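# Insert the peg fully into the block inside the box

## Task

Push the peg completely down into the hole of the block that lies on the floor of the open box.

## Robot and tools

Robot: two UR-style six-joint arms, left_arm and right_arm, each ending in a sixteen-motor, four-digit hand (index, middle, ring, thumb). right_arm has a right hand; left_arm has its mirror image. Base roots in the scene frame: left_arm at (-0.035, +0.373, 0) m, right_arm at (-0.017, -0.502, 0) m, both facing almost exactly along the frame. A camera stand sits behind the arms.

Scene frame: the origin is at table-top height, halfway between the nominal bases. +z points up, +x points out over the table, and left_arm is on the +y side. Left and right in camera images do not follow these names. Results give every end_effector_position (m), end_effector_quat_wxyz and velocity (m/s, rad/s) in this frame. Printed positions can be off by a few cm, more at long reach.

Hand point axes (right hand): +z runs along straight fingers toward the tips, +x runs across the palm away from the thumb, +y points out of the palm face, which sits at y = -0.062. On the left hand +x points toward the thumb. Straight fingertips reach about 0.139 m past the knuckles, which are at z = -0.017. A rigid mast at the wrist on the palm side (x +0.05 to +0.10, z -0.16 to -0.11) can strike objects.

The row: every arm command is a row of 48 numbers, each in [-1, 1], always covering both arms. Order: left dx, dy, dz, rx, ry, rz; then 16 left hand motor goals; left current_limit, speed; then the same 24 for the right arm. Motor order per hand: index_mcp, index_abd, index_pip, index_dip, middle_mcp, middle_abd, middle_pip, middle_dip, ring_mcp, ring_abd, ring_pip, ring_dip, thumb_cmc, thumb_axl, thumb_mcp, thumb_ipl. The same order is used in hand_goal, hand_measured, hand_current_ma and hand_state.

Pose numbers: dx..rz are an offset, not a pose. They are measured along scene axes from the arm's Hand target as it stood when the action began. 1.0 equals 0.6 m or 180 degrees. rx, ry, rz form one rotation vector, turning about the Hand target position. A translation longer than 1.0 gets shortened. Every row within an action counts from that same starting target, so repeating an offset in a new action moves the arm further. All zeros means: hold or re-request the current Hand target. Orientation commands are clipped to within 32 degrees of the measured orientation each step.

Hand motor numbers are absolute goal angles, scaled linearly between each hinge's two stops. Straight values: finger _mcp -0.75, _abd 0.00, _pip -0.58, _dip -0.70; thumb_cmc -0.71, thumb_axl -0.68, thumb_mcp -0.23, thumb_ipl -0.17. Toward +1, fingers curl toward the palm. A 0 is a real goal, not 'unchanged'. To leave a hand as it is, copy back its hand_goal, hand_current_limit and hand_speed.

current_limit maps -1..+1 to 0..550 mA, with a floor of 11 mA. speed maps so that the set-point moves at (speed+1)/2 of 8.5 rad/s. Initial values are +0.4 and -0.6.

Tools:
- execute_actions(actions, cameras): actions is a list of actions. Each action is a table of 1 to 15 rows, one row per 1/30 s, and lasts 0.5 s; a short table repeats its last row. An empty list returns state plus all images.
- move(target, speed, blend, stop_force, zero, blocking, cameras): straight-line paths toward one row or a list of up to 15 rows. Every target counts from the same starting Hand targets. speed is in m/s, 0.002 to 3.6 (default 0.25); rotation may reach twice that in rad/s. blend is a corner radius in m (0 means stop at each point). stop_force is in N, 3 to 120, and ends an arm's path when its wrist feels that much push against the motion. zero (default true) re-zeros the sensor first. blocking=false returns early but cannot be combined with stop_force. Moves last 0.5 to 10 s and do not avoid obstacles. The result adds a 'move:' line with the ending (done, off_target, moving, held, fault) and which limits acted (paced = pose clipped, held = steps withheld). Omit stop_force when backing off a surface you are pressing. Do not rely on it while the hand turns.
- wait(seconds 0 to 10), stop() to brake a running move, zoom_image(camera, region [x0,y0,x1,y1], at most 504x504 px), zero_wrist_force(arm), read_manual(section), finished_scene(scene=1). Camera names: cam_head_left, cam_head_right, cam_high, cam_low, cam_left_wrist, cam_right_wrist, each 896x504.

Result lines: Hand target is the last commanded pose after clipping; the next offsets start from it. The hand point often rests a little short of it. Resend the gap as an offset if needed. Joint velocities may read 'within noise'. hand_state words are moving, goal, blocked or overload. Wrist force and torque come in the end-effector's own axes and read as force from the surface into the arm. A third line shows the peak since the last report. Joint torques include gravity and are positive toward larger joint positions. Action results may list positions at some steps.

Hazards to avoid:
- Force fault: about 150 N (+-25) on any part of an arm. Torque fault: 133 N m on the big joints, 24.9 N m on the wrists. Either one stops the arm for 10 s.
- Arms are stiff, so a target even slightly past a firm contact can fault. Press gently and slowly.
- A motor drawing 495 mA or more for 5 s shuts off for 10 s. Hot motors (MOTOR HOT at 70 °C, brakes at 85 °C) lock the arm for 30 to 60 s.
- Contact between the arms can end the scene. A clearance check holds back commands that bring arms too close, but fingers are exempt.
- Do not drop the peg, let it fall far, release it while moving, slam into the box, or knock anything off the table.
- Keep paths away from each arm's own base.
- The peg must stay fully seated with the hand released before finished_scene.

Each tool is called after "Emit:" by a JSON object that holds its "method" and its "body".

## Session

Emit:
{"method": "execute_actions", "body": {"actions": []}}

Scene clock: 0.00 s.
left_arm: end_effector_position=(+0.5241, +0.1957, +0.1405) hand_goal=(-0.754, +0.000, -0.576, -0.696, -0.754, +0.000, -0.576, -0.696, -0.754, +0.000, -0.576, -0.696, -0.714, -0.678, -0.226, -0.168) hand_measured=(-0.754, +0.000, -0.576, -0.696, -0.754, +0.000, -0.576, -0.696, -0.754, +0.000, -0.576, -0.696, -0.714, -0.678, -0.226, -0.168) hand_current_ma=(+0, +0, +0, +0, +0, +0, +0, +0, +0, +0, +0, +0, +0, +0, +0, +0) hand_state=(goal, goal, goal, goal, goal, goal, goal, goal, goal, goal, goal, goal, goal, goal, goal, goal) hand_current_limit=0.40 hand_speed=-0.60 end_effector_quat_wxyz=(-0.053, +0.992, +0.035, -0.105) | right_arm: end_effector_position=(+0.2689, -0.2190, +0.2443) hand_goal=(-0.754, +0.000, -0.576, -0.696, -0.754, +0.000, -0.576, -0.696, -0.754, +0.000, -0.576, -0.696, -0.714, -0.678, -0.226, -0.168) hand_measured=(-0.754, +0.000, -0.576, -0.696, -0.754, +0.000, -0.576, -0.696, -0.754, +0.000, -0.576, -0.696, -0.714, -0.678, -0.226, -0.168) hand_current_ma=(+0, +0, +0, +0, +0, +0, +0, +0, +0, +0, +0, +0, +0, +0, +0, +0) hand_state=(goal, goal, goal, goal, goal, goal, goal, goal, goal, goal, goal, goal, goal, goal, goal, goal) hand_current_limit=0.40 hand_speed=-0.60 end_effector_quat_wxyz=(-0.353, +0.128, +0.835, -0.402)
Joint positions: left_arm=[3.172 -1.872 -1.716 -1.336 1.674 1.518] | right_arm=[0.484 -1.27 1.426 -0.606 -1.773 -0.665]
Joint velocities: within noise
Joint torques (N m): no reading
Wrist force (N): no reading
Wrist torque (N m): no reading
Wrist force, peak (N): no reading
Hand target: left_arm +0.5241, +0.1957, +0.1405; -0.053, +0.992, +0.035, -0.105 | right_arm +0.2689, -0.2190, +0.2443; -0.353, +0.128, +0.835, -0.402

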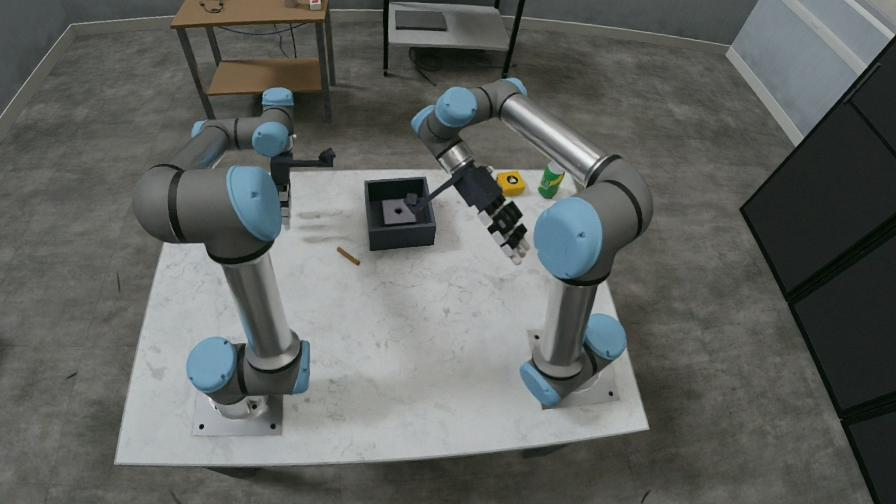

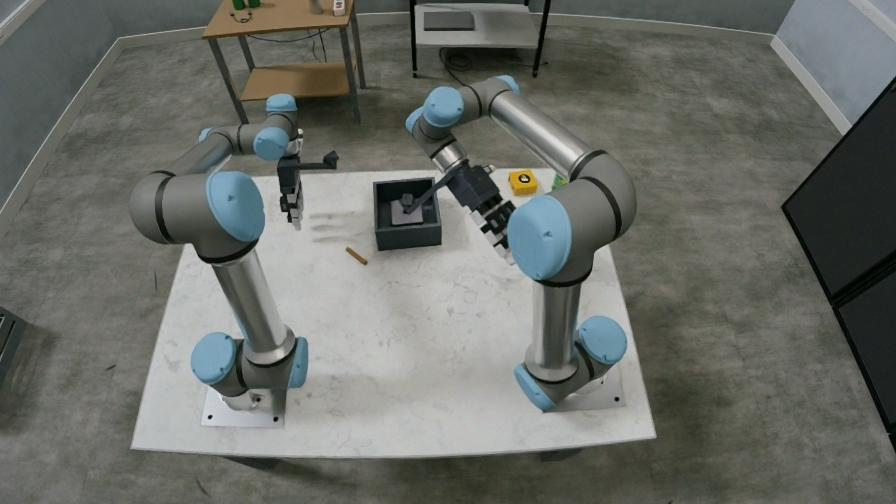

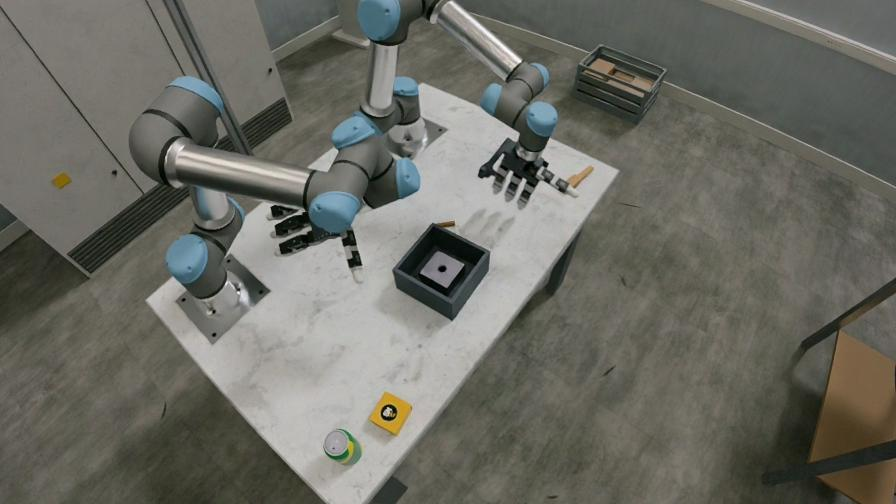

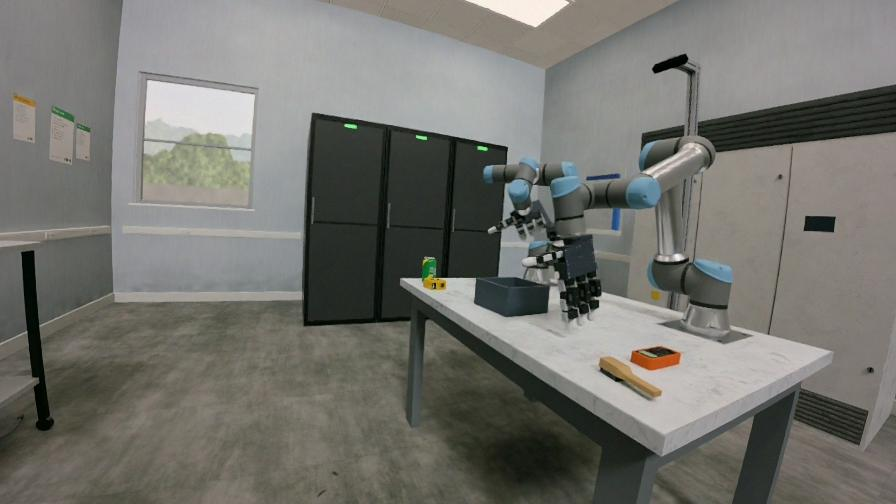

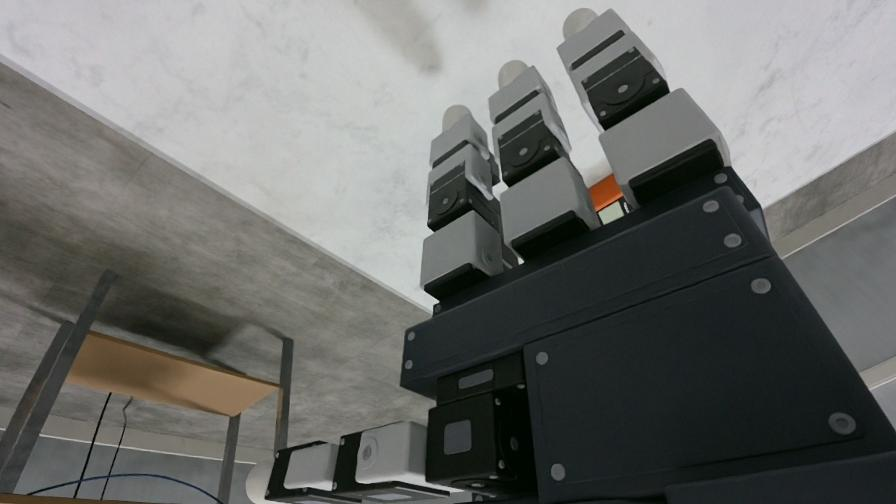

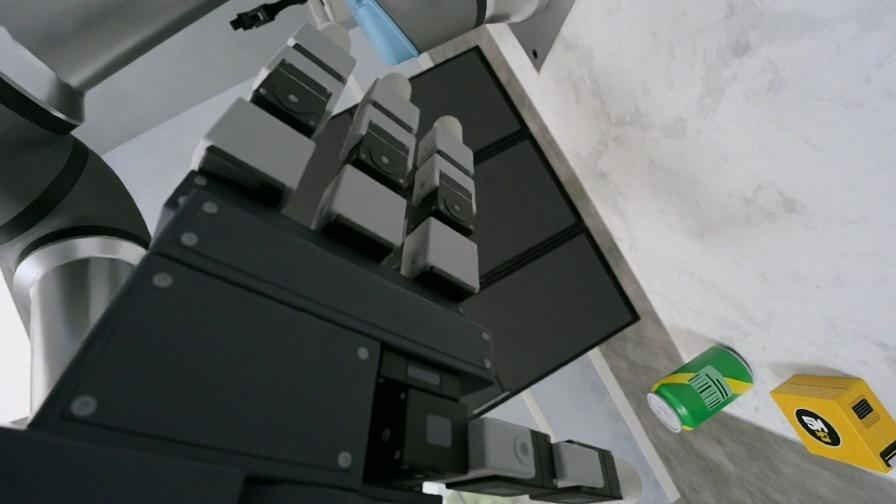

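Emit:
{"method": "zoom_image", "body": {"camera": "cam_head_left", "region": [320, 160, 460, 280]}}

Emit:
{"method": "zoom_image", "body": {"camera": "cam_head_right", "region": [330, 160, 470, 280]}}

Emit:
{"method": "zoom_image", "body": {"camera": "cam_high", "region": [380, 190, 520, 330]}}

Scaled by 3.600 from the camera's 896x504 image, which has a finer 1280x720 frame.

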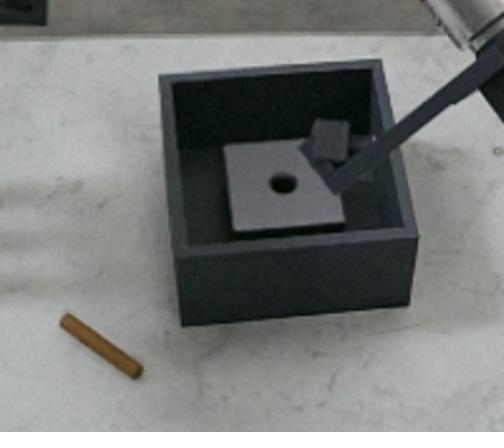

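Scaled by 3.600 from the camera's 896x504 image, which has a finer 1280x720 frame.

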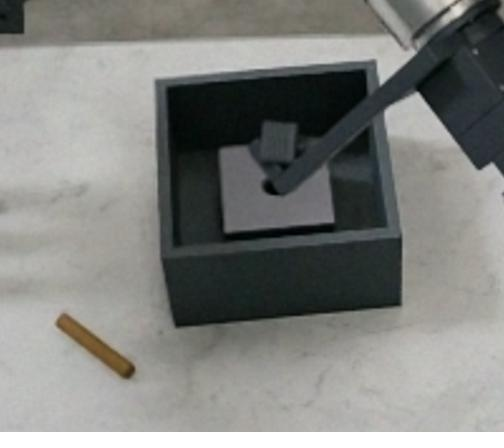

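Scaled by 3.600 from the camera's 896x504 image, which has a finer 1280x720 frame.

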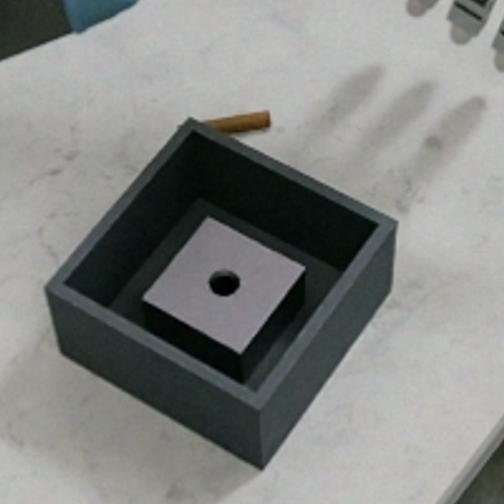

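Emit:
{"method": "move", "body": {"target": [[0,0,0.25,0,0,0,-0.699,0,0.737,-0.507,-1,0,0.883,0.609,-1,0,0.883,0.609,0.5,-0.677,0.255,-0.222,0.4,-0.6,0,-0.1,0.125,0,0,0,-0.754,0,-0.576,-0.696,-0.754,0,-0.576,-0.696,-0.754,0,-0.576,-0.696,-0.714,-0.678,-0.226,-0.168,0.4,-0.6],[-0.1017,-0.1762,0.1825,0.2855,-0.2717,-0.7784,-0.699,0,0.737,-0.507,-1,0,0.883,0.609,-1,0,0.883,0.609,0.5,-0.677,0.255,-0.222,0.4,-0.6,0,-0.2,0.25,0,0,0,-0.754,0,-0.576,-0.696,-0.754,0,-0.576,-0.696,-0.754,0,-0.576,-0.696,-0.714,-0.678,-0.226,-0.168,0.4,-0.6]], "speed": 0.4, "blend": 0.03, "cameras": ["all"]}}

Scene clock: 197.40 s.
left_arm: end_effector_position=(+0.4630, +0.0901, +0.2499) hand_goal=(-0.700, +0.000, +0.736, -0.508, -1.000, +0.000, +0.882, +0.608, -1.000, +0.000, +0.882, +0.608, +0.500, -0.678, +0.254, -0.222) hand_measured=(-0.698, +0.000, +0.730, -0.512, -0.992, +0.000, +0.878, +0.606, -0.992, +0.000, +0.878, +0.606, +0.498, -0.678, +0.254, -0.220) hand_current_ma=(+6, +0, -13, -8, +24, +0, -12, -6, +21, +0, -11, -7, -6, +2, +1, +5) hand_state=(goal, goal, goal, goal, goal, goal, goal, goal, goal, goal, goal, goal, goal, goal, goal, goal) hand_current_limit=0.40 hand_speed=-0.60 end_effector_quat_wxyz=(+0.410, -0.243, +0.811, -0.339) | right_arm: end_effector_position=(+0.2689, -0.3390, +0.3944) hand_goal=(-0.754, +0.000, -0.576, -0.696, -0.754, +0.000, -0.576, -0.696, -0.754, +0.000, -0.576, -0.696, -0.714, -0.678, -0.226, -0.168) hand_measured=(-0.748, +0.000, -0.576, -0.696, -0.748, +0.000, -0.576, -0.696, -0.746, +0.000, -0.576, -0.696, -0.708, -0.678, -0.226, -0.168) hand_current_ma=(+19, +0, -1, +0, +20, +0, -1, +0, +22, +0, -1, +0, +15, +2, +0, +1) hand_state=(goal, goal, goal, goal, goal, goal, goal, goal, goal, goal, goal, goal, goal, goal, goal, goal) hand_current_limit=0.40 hand_speed=-0.60 end_effector_quat_wxyz=(-0.353, +0.128, +0.835, -0.402)
Joint positions: left_arm=[2.842 -1.67 -2.165 0.242 1.482 3.773] | right_arm=[0.268 -1.446 1.26 -0.295 -1.966 -0.767]
Joint torques (N m): left_arm=[-7.94 25.03 34.69 3.97 -1.89 2.19] | right_arm=[6.26 -21.74 -11.49 -1.66 1.24 1.16]
Wrist force (N): left_arm=[0.1 0.3 0.3] | right_arm=[0.1 0.0 0.3]
Wrist torque (N m): left_arm=[-0.02 0.10 0.13] | right_arm=[0.01 -0.04 0.03]
Wrist force, peak (N): left_arm=[-0.5 -0.9 -2.8] | right_arm=[-0.1 1.9 0.1]
Hand target: left_arm +0.4630, +0.0899, +0.2500; +0.410, -0.243, +0.811, -0.339 | right_arm +0.2689, -0.3390, +0.3943; -0.353, +0.128, +0.835, -0.402
Off the commanded pose: left_arm 0.000 m, 0 deg | right_arm 0.000 m, 0 deg.
move: done

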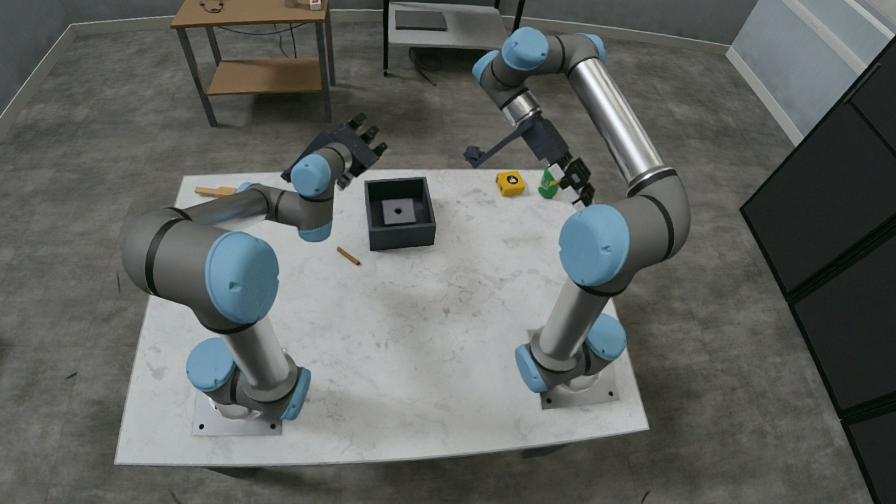

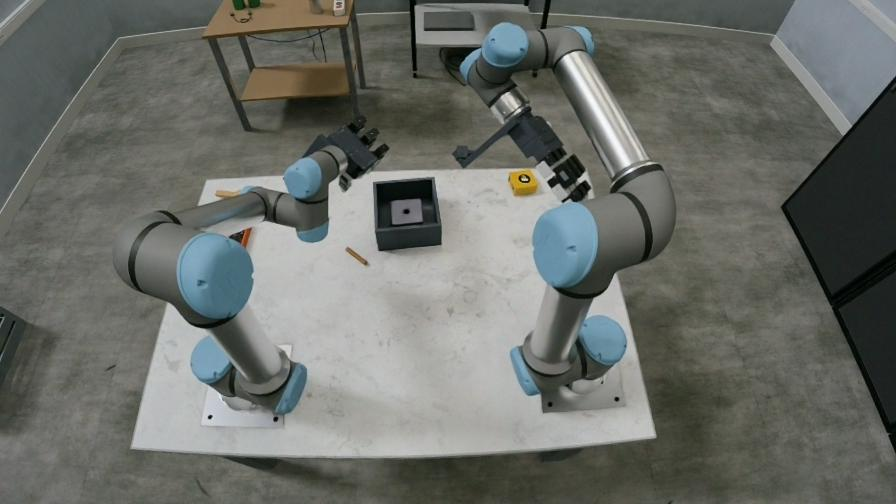

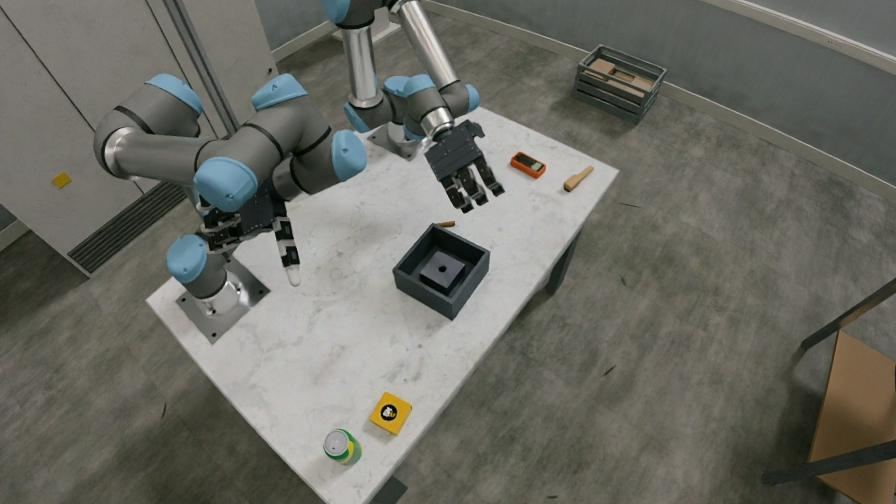

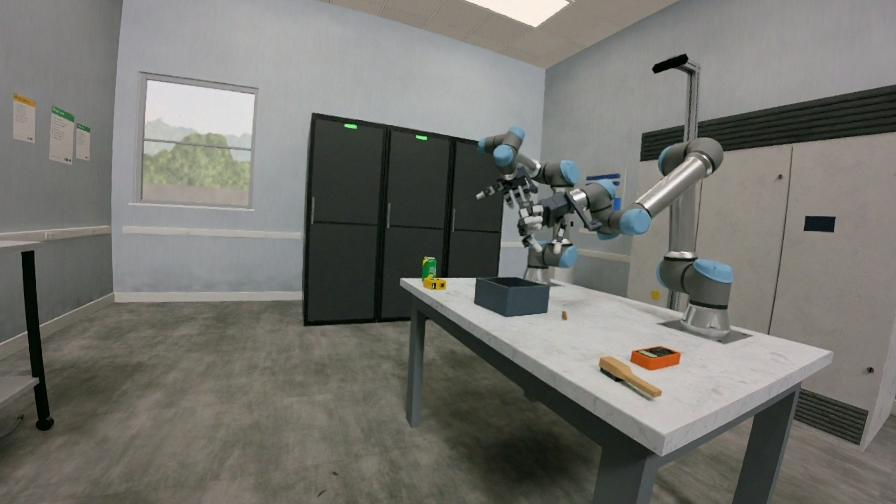

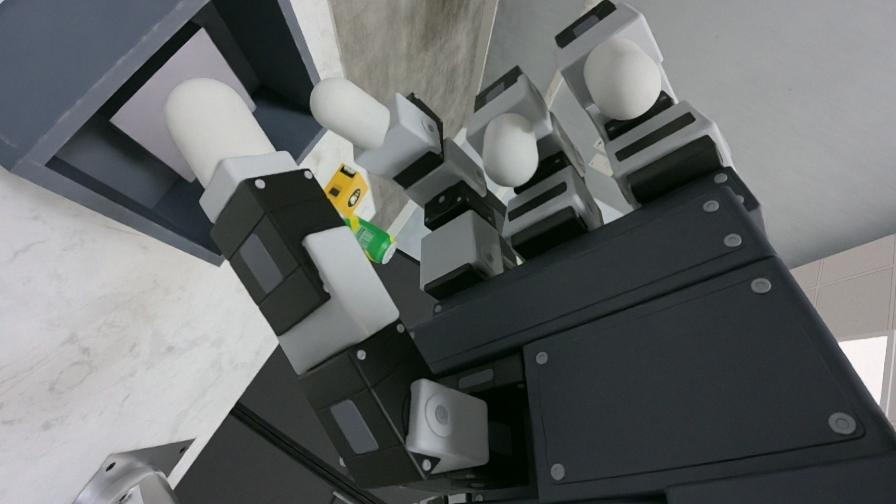

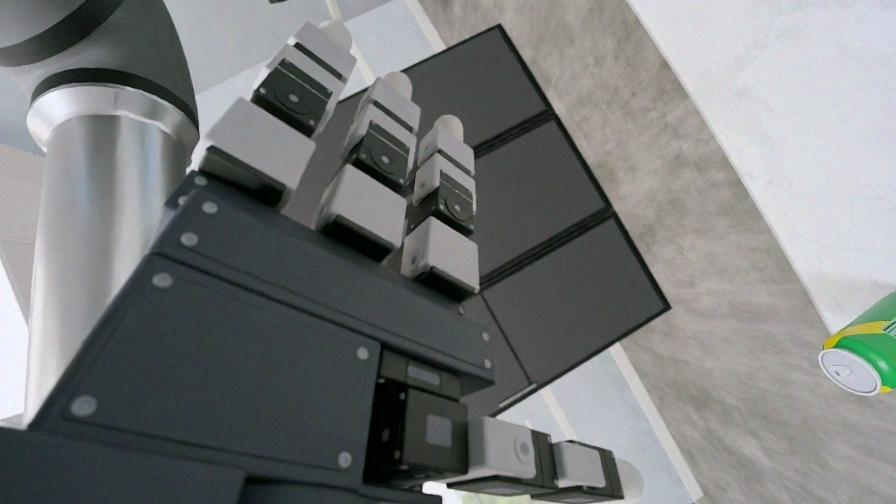

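Emit:
{"method": "zoom_image", "body": {"camera": "cam_head_left", "region": [280, 100, 440, 280]}}

Emit:
{"method": "zoom_image", "body": {"camera": "cam_high", "region": [380, 110, 560, 320]}}

Scaled by 2.800 from the camera's 896x504 image, which has a finer 1280x720 frame.

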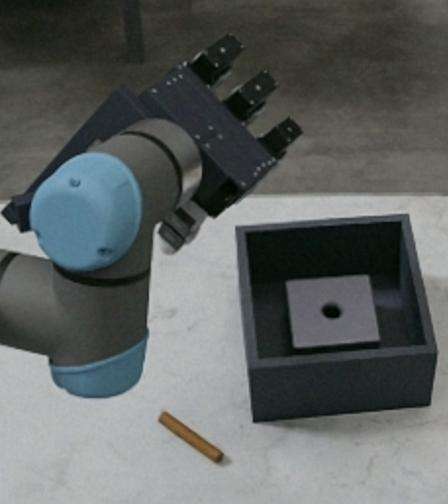

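Scaled by 2.400 from the camera's 896x504 image, which has a finer 1280x720 frame.

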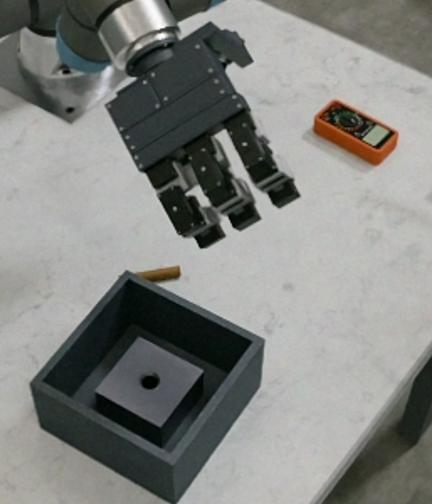

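Emit:
{"method": "move", "body": {"target": [-0.1050,0.05,-0.1667,0,0,0,-0.699,0,0.737,-0.507,-1,0,0.883,0.609,-1,0,0.883,0.609,0.5,-0.677,0.255,-0.222,0.4,-0.6,0,0,0,0,0,0,-0.754,0,-0.576,-0.696,-0.754,0,-0.576,-0.696,-0.754,0,-0.576,-0.696,-0.714,-0.678,-0.226,-0.168,0.4,-0.6], "speed": 0.3, "cameras": ["cam_head_left","cam_head_right","cam_high","cam_low","cam_left_wrist"]}}

Scene clock: 227.47 s.
left_arm: end_effector_position=(+0.4002, +0.1199, +0.1501) hand_goal=(-0.700, +0.000, +0.736, -0.508, -1.000, +0.000, +0.882, +0.608, -1.000, +0.000, +0.882, +0.608, +0.500, -0.678, +0.254, -0.222) hand_measured=(-0.696, +0.000, +0.730, -0.512, -0.992, +0.000, +0.878, +0.606, -0.992, +0.000, +0.878, +0.606, +0.498, -0.678, +0.254, -0.220) hand_current_ma=(+9, +0, -13, -8, +24, +0, -11, -6, +21, +0, -10, -7, -6, +1, +1, +5) hand_state=(goal, goal, goal, goal, goal, goal, goal, goal, goal, goal, goal, goal, goal, goal, goal, goal) hand_current_limit=0.40 hand_speed=-0.60 end_effector_quat_wxyz=(+0.410, -0.243, +0.811, -0.339) end_effector_velocity=(-0.001, +0.000, +0.000) end_effector_angular_velocity=(-0.002, -0.002, +0.002) | right_arm: end_effector_position=(+0.2689, -0.3390, +0.3943) hand_goal=(-0.754, +0.000, -0.576, -0.696, -0.754, +0.000, -0.576, -0.696, -0.754, +0.000, -0.576, -0.696, -0.714, -0.678, -0.226, -0.168) hand_measured=(-0.748, +0.000, -0.576, -0.696, -0.748, +0.000, -0.576, -0.696, -0.746, +0.000, -0.576, -0.696, -0.708, -0.678, -0.226, -0.168) hand_current_ma=(+19, +0, -1, +0, +20, +0, -1, +0, +22, +0, -1, +0, +15, +2, +0, +1) hand_state=(goal, goal, goal, goal, goal, goal, goal, goal, goal, goal, goal, goal, goal, goal, goal, goal) hand_current_limit=0.40 hand_speed=-0.60 end_effector_quat_wxyz=(-0.353, +0.128, +0.835, -0.402)
Joint positions: left_arm=[2.873 -1.767 -2.446 0.62 1.454 3.787] | right_arm=[0.268 -1.446 1.26 -0.295 -1.966 -0.766]
Joint velocities: left_arm=[0 -0.001 -0.002 0.005 0.001 -0.002] | right_arm=[within noise]
Joint torques (N m): left_arm=[-6.85 12.58 -0.11 4.15 2.05 -1.7] | right_arm=[7.93 -19.98 -10.58 -2.06 0.88 1.04]
Wrist force (N): left_arm=[-0.1 0.3 0.4] | right_arm=[-0.2 0.0 0.4]
Wrist torque (N m): left_arm=[-0.03 0.14 0.04] | right_arm=[0.00 -0.01 0.01]
Wrist force, peak (N): left_arm=[1.3 2.7 -0.3] | right_arm=[-0.1 -0.1 0.6]
Hand target: left_arm +0.4000, +0.1199, +0.1499; +0.410, -0.243, +0.811, -0.339 | right_arm +0.2689, -0.3390, +0.3943; -0.353, +0.128, +0.835, -0.402
Off the commanded pose: left_arm 0.000 m, 0 deg | right_arm 0.000 m, 0 deg.
move: done
Images, in order (width x height): cam_head_left 896x504, cam_head_right 896x504, cam_high 896x504, cam_low 896x504, cam_left_wrist 896x504.

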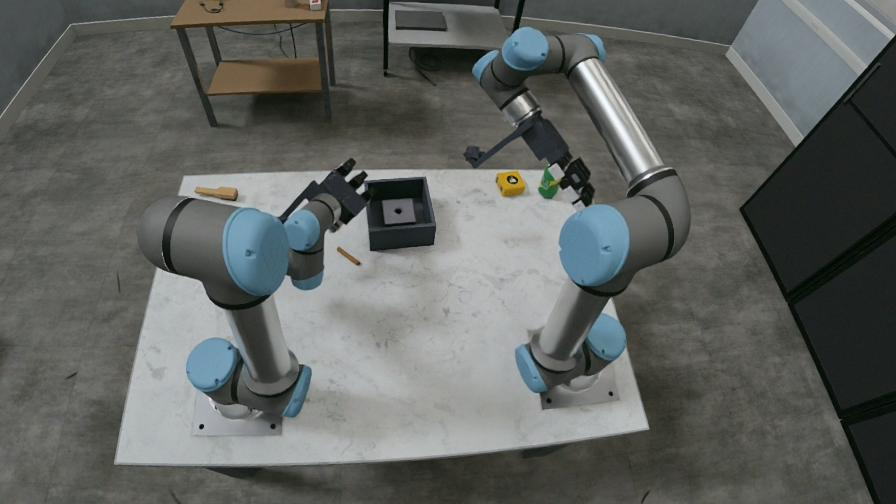

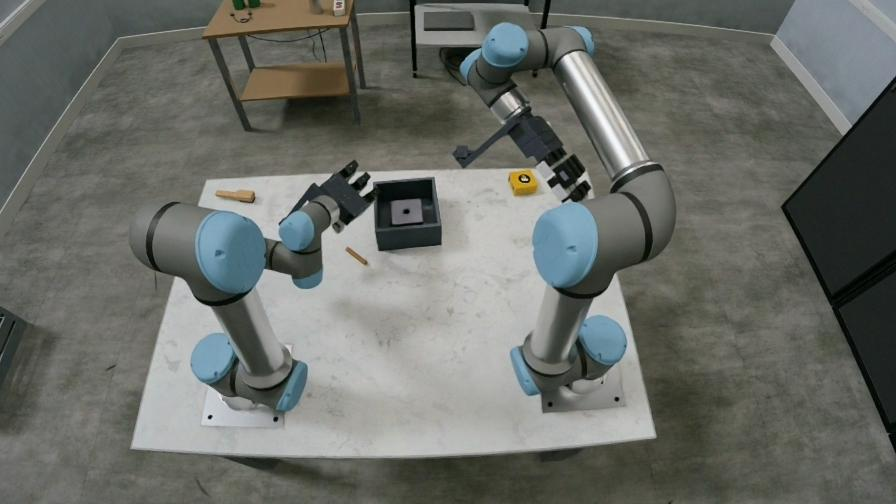

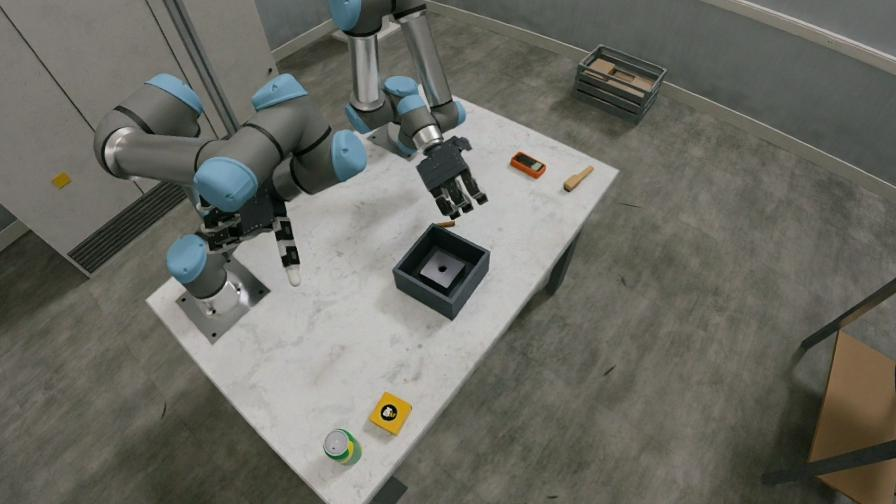

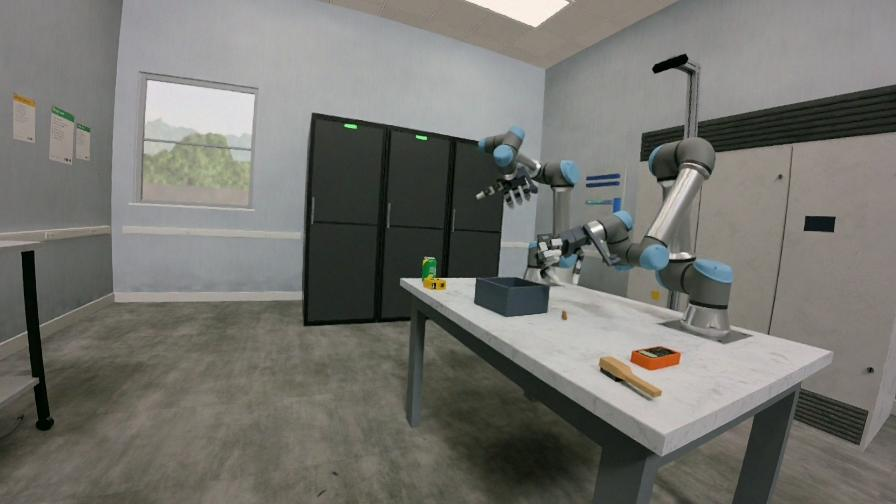

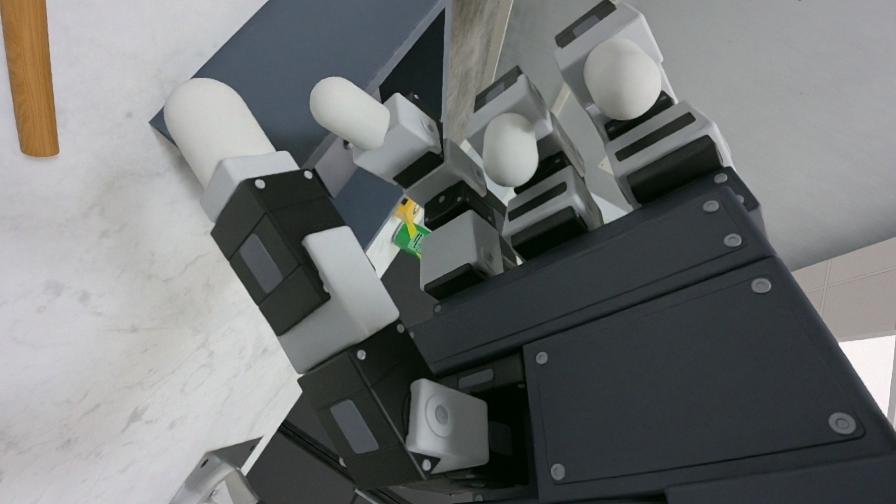

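Emit:
{"method": "move", "body": {"target": [-0.0633,-0.0583,-0.0667,0,0,0,-0.699,0,0.737,-0.507,-1,0,0.883,0.609,-1,0,0.883,0.609,0.5,-0.677,0.255,-0.222,0.4,-0.6,0,0,0,0,0,0,-0.754,0,-0.576,-0.696,-0.754,0,-0.576,-0.696,-0.754,0,-0.576,-0.696,-0.714,-0.678,-0.226,-0.168,0.4,-0.6], "speed": 0.2, "cameras": ["cam_head_left","cam_high","cam_low","cam_left_wrist"]}}

Emit:
{"method": "zoom_image", "body": {"camera": "cam_left_wrist", "region": [0, 0, 448, 252]}}

Scene clock: 260.80 s.
left_arm: end_effector_position=(+0.3620, +0.0850, +0.1099) hand_goal=(-0.700, +0.000, +0.736, -0.508, -1.000, +0.000, +0.882, +0.608, -1.000, +0.000, +0.882, +0.608, +0.500, -0.678, +0.254, -0.222) hand_measured=(-0.820, +0.028, +0.836, -0.480, -0.992, +0.000, +0.878, +0.606, -0.992, +0.000, +0.878, +0.606, +0.498, -0.678, +0.254, -0.220) hand_current_ma=(-385, +78, +385, +92, +24, +0, -11, -6, +21, +0, -10, -7, -7, +1, +0, +5) hand_state=(blocked, blocked, blocked, blocked, goal, goal, goal, goal, goal, goal, goal, goal, goal, goal, goal, goal) hand_current_limit=0.40 hand_speed=-0.60 end_effector_quat_wxyz=(+0.410, -0.243, +0.811, -0.339) | right_arm: end_effector_position=(+0.2689, -0.3390, +0.3943) hand_goal=(-0.754, +0.000, -0.576, -0.696, -0.754, +0.000, -0.576, -0.696, -0.754, +0.000, -0.576, -0.696, -0.714, -0.678, -0.226, -0.168) hand_measured=(-0.748, +0.000, -0.576, -0.696, -0.748, +0.000, -0.576, -0.696, -0.746, +0.000, -0.576, -0.696, -0.708, -0.678, -0.226, -0.168) hand_current_ma=(+19, +0, -1, +0, +20, +0, -1, +0, +22, +0, -1, +0, +15, +2, +0, +1) hand_state=(goal, goal, goal, goal, goal, goal, goal, goal, goal, goal, goal, goal, goal, goal, goal, goal) hand_current_limit=0.40 hand_speed=-0.60 end_effector_quat_wxyz=(-0.353, +0.128, +0.835, -0.402)
Joint positions: left_arm=[2.726 -1.898 -2.477 0.785 1.586 3.723] | right_arm=[0.268 -1.446 1.26 -0.295 -1.966 -0.766]
Joint torques (N m): left_arm=[-6.49 4.13 18.07 -0.83 2.07 0.5] | right_arm=[8.74 -20.21 -11.47 -2.04 0.78 1.17]
Wrist force (N): left_arm=[-10.4 -16.1 -10.6] | right_arm=[-0.3 0.0 0.5]
Wrist torque (N m): left_arm=[0.78 0.05 -0.72] | right_arm=[-0.01 0.01 0.00]
Wrist force, peak (N): left_arm=[-21.9 -25.5 -19.1] | right_arm=[-0.1 0.0 0.7]
Hand target: left_arm +0.3621, +0.0850, +0.1099; +0.410, -0.243, +0.811, -0.339 | right_arm +0.2689, -0.3390, +0.3943; -0.353, +0.128, +0.835, -0.402
Off the commanded pose: left_arm 0.000 m, 0 deg | right_arm 0.000 m, 0 deg.
move: done
Images, in order (width x height): cam_head_left 896x504, cam_high 896x504, cam_low 896x504, cam_left_wrist 896x504.

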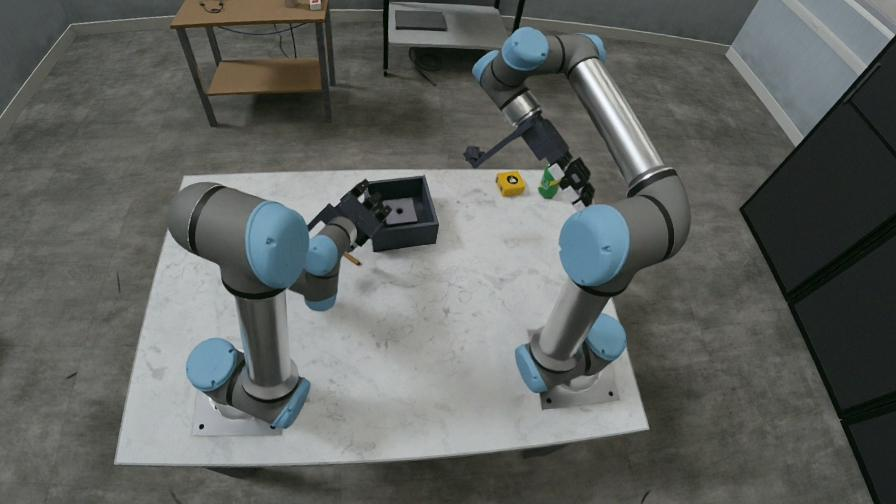

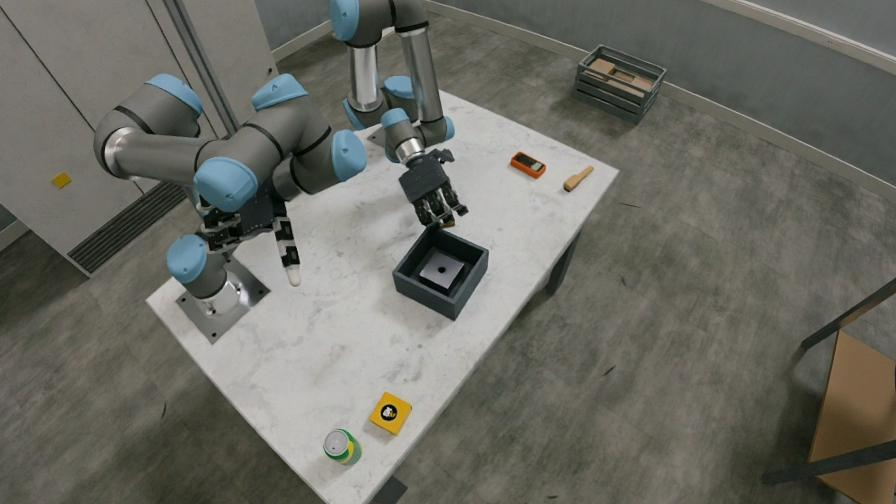

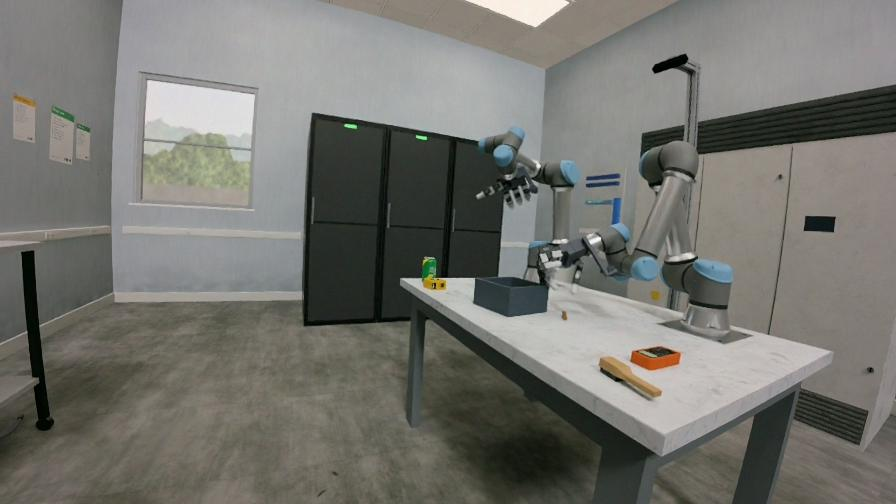

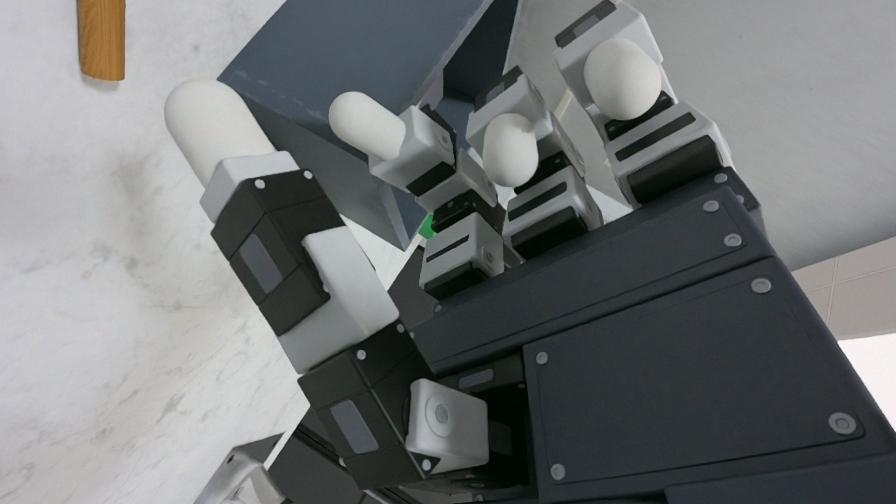

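Scaled by 1.125 from the camera's 896x504 image, which has a finer 1280x720 frame.

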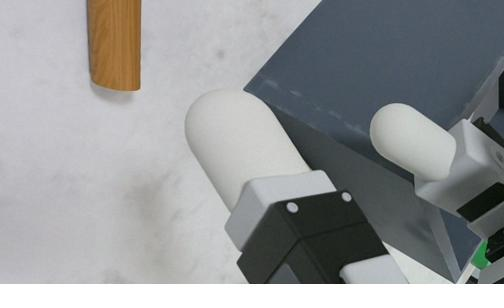

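Emit:
{"method": "move", "body": {"target": [-0.0133,0.0333,0.0833,0,0,0,-0.699,0,0.737,-0.507,-1,0,0.883,0.609,-1,0,0.883,0.609,0.5,-0.677,0.255,-0.222,0.4,-0.6,0,0,0,0,0,0,-0.754,0,-0.576,-0.696,-0.754,0,-0.576,-0.696,-0.754,0,-0.576,-0.696,-0.714,-0.678,-0.226,-0.168,0.4,-0.6], "speed": 0.15, "cameras": ["cam_head_left","cam_head_right","cam_high","cam_left_wrist"]}}

Emit:
{"method": "zoom_image", "body": {"camera": "cam_high", "region": [370, 120, 510, 330]}}

Emit:
{"method": "zoom_image", "body": {"camera": "cam_head_right", "region": [300, 150, 460, 290]}}

Scene clock: 266.20 s.
left_arm: end_effector_position=(+0.3541, +0.1050, +0.1598) hand_goal=(-0.700, +0.000, +0.736, -0.508, -1.000, +0.000, +0.882, +0.608, -1.000, +0.000, +0.882, +0.608, +0.500, -0.678, +0.254, -0.222) hand_measured=(-0.698, +0.002, +0.738, -0.506, -0.992, +0.000, +0.878, +0.606, -0.992, +0.000, +0.878, +0.606, +0.498, -0.678, +0.254, -0.220) hand_current_ma=(+6, +4, +4, +6, +24, +0, -11, -6, +21, +0, -10, -7, -7, +1, +0, +5) hand_state=(goal, goal, goal, goal, goal, goal, goal, goal, goal, goal, goal, goal, goal, goal, goal, goal) hand_current_limit=0.40 hand_speed=-0.60 end_effector_quat_wxyz=(+0.410, -0.243, +0.811, -0.339) | right_arm: end_effector_position=(+0.2689, -0.3390, +0.3943) hand_goal=(-0.754, +0.000, -0.576, -0.696, -0.754, +0.000, -0.576, -0.696, -0.754, +0.000, -0.576, -0.696, -0.714, -0.678, -0.226, -0.168) hand_measured=(-0.748, +0.000, -0.576, -0.696, -0.748, +0.000, -0.576, -0.696, -0.746, +0.000, -0.576, -0.696, -0.708, -0.678, -0.226, -0.168) hand_current_ma=(+19, +0, -1, +0, +20, +0, -1, +0, +22, +0, -1, +0, +15, +2, +0, +1) hand_state=(goal, goal, goal, goal, goal, goal, goal, goal, goal, goal, goal, goal, goal, goal, goal, goal) hand_current_limit=0.40 hand_speed=-0.60 end_effector_quat_wxyz=(-0.353, +0.128, +0.835, -0.402)
Joint positions: left_arm=[2.778 -1.686 -2.505 0.6 1.539 3.745] | right_arm=[0.268 -1.446 1.26 -0.295 -1.966 -0.766]
Joint torques (N m): left_arm=[-3.13 27.64 28.7 1.7 1.9 -1.87] | right_arm=[9.27 -20.24 -10.77 -2.03 1.28 1.1]
Wrist force (N): left_arm=[0.3 0.2 0.0] | right_arm=[-0.1 0.0 0.4]
Wrist torque (N m): left_arm=[-0.04 0.09 0.10] | right_arm=[-0.01 -0.02 0.02]
Wrist force, peak (N): left_arm=[-10.5 -16.4 -10.6] | right_arm=[-0.1 0.0 0.6]
Hand target: left_arm +0.3541, +0.1049, +0.1599; +0.410, -0.243, +0.811, -0.339 | right_arm +0.2689, -0.3390, +0.3943; -0.353, +0.128, +0.835, -0.402
Off the commanded pose: left_arm 0.000 m, 0 deg | right_arm 0.000 m, 0 deg.
move: done
Images, in order (width x height): cam_head_left 896x504, cam_head_right 896x504, cam_high 896x504, cam_left_wrist 896x504.

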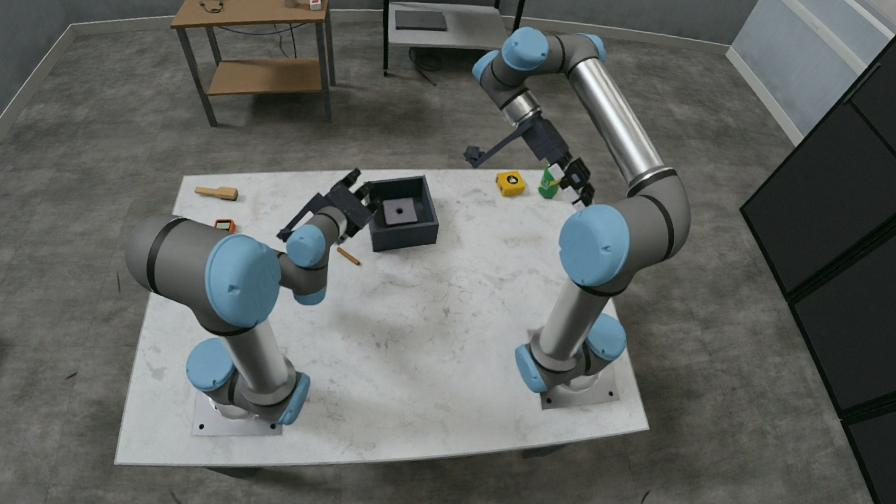

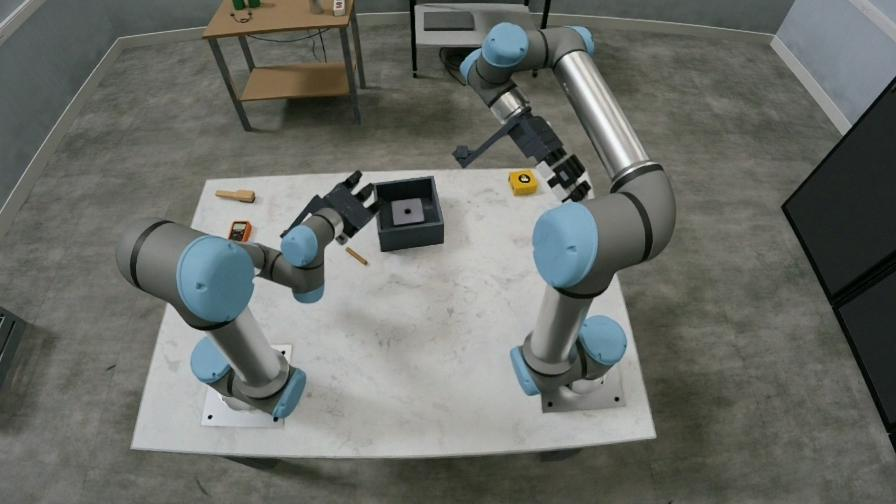

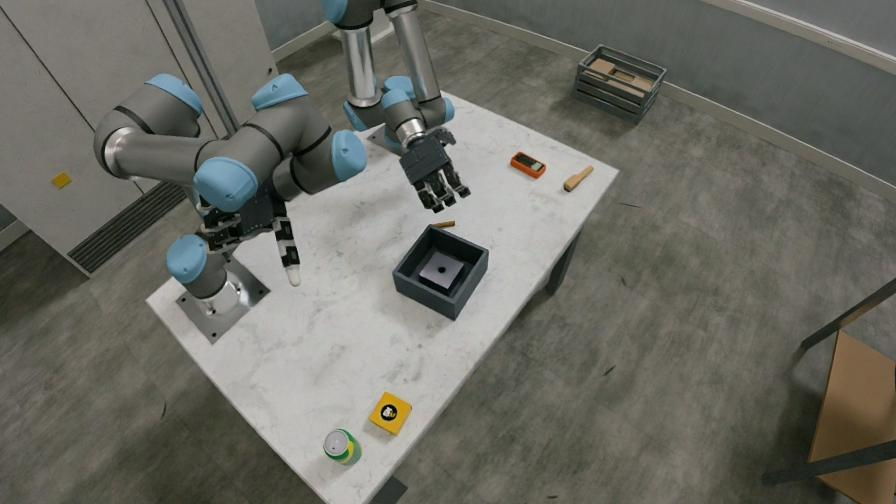

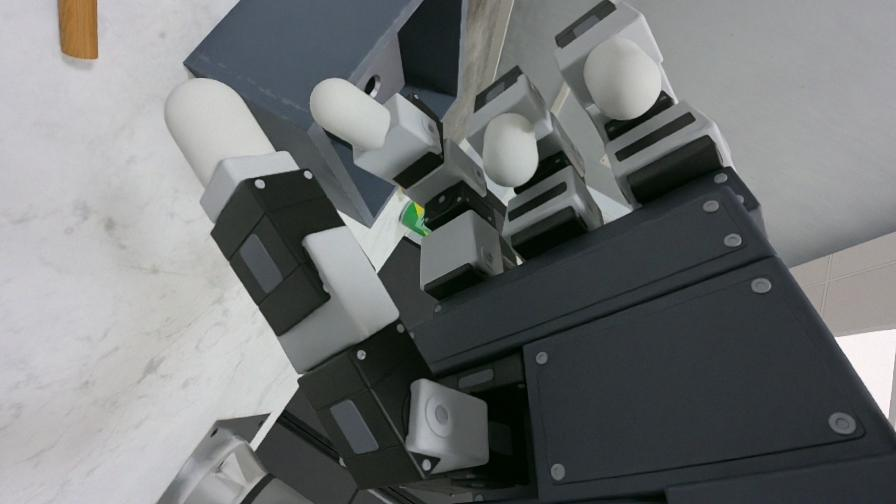

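Scaled by 2.400 from the camera's 896x504 image, which has a finer 1280x720 frame.

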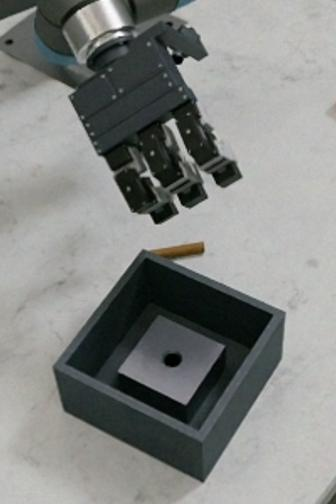

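Scaled by 3.150 from the camera's 896x504 image, which has a finer 1280x720 frame.

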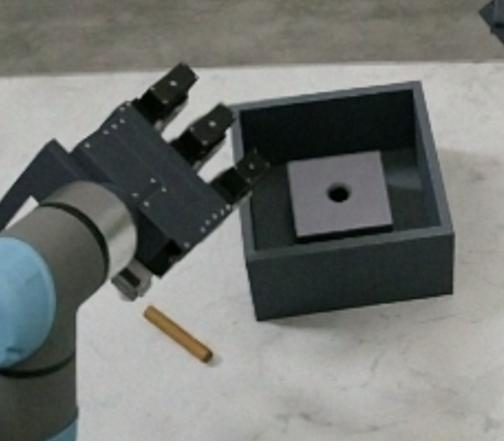

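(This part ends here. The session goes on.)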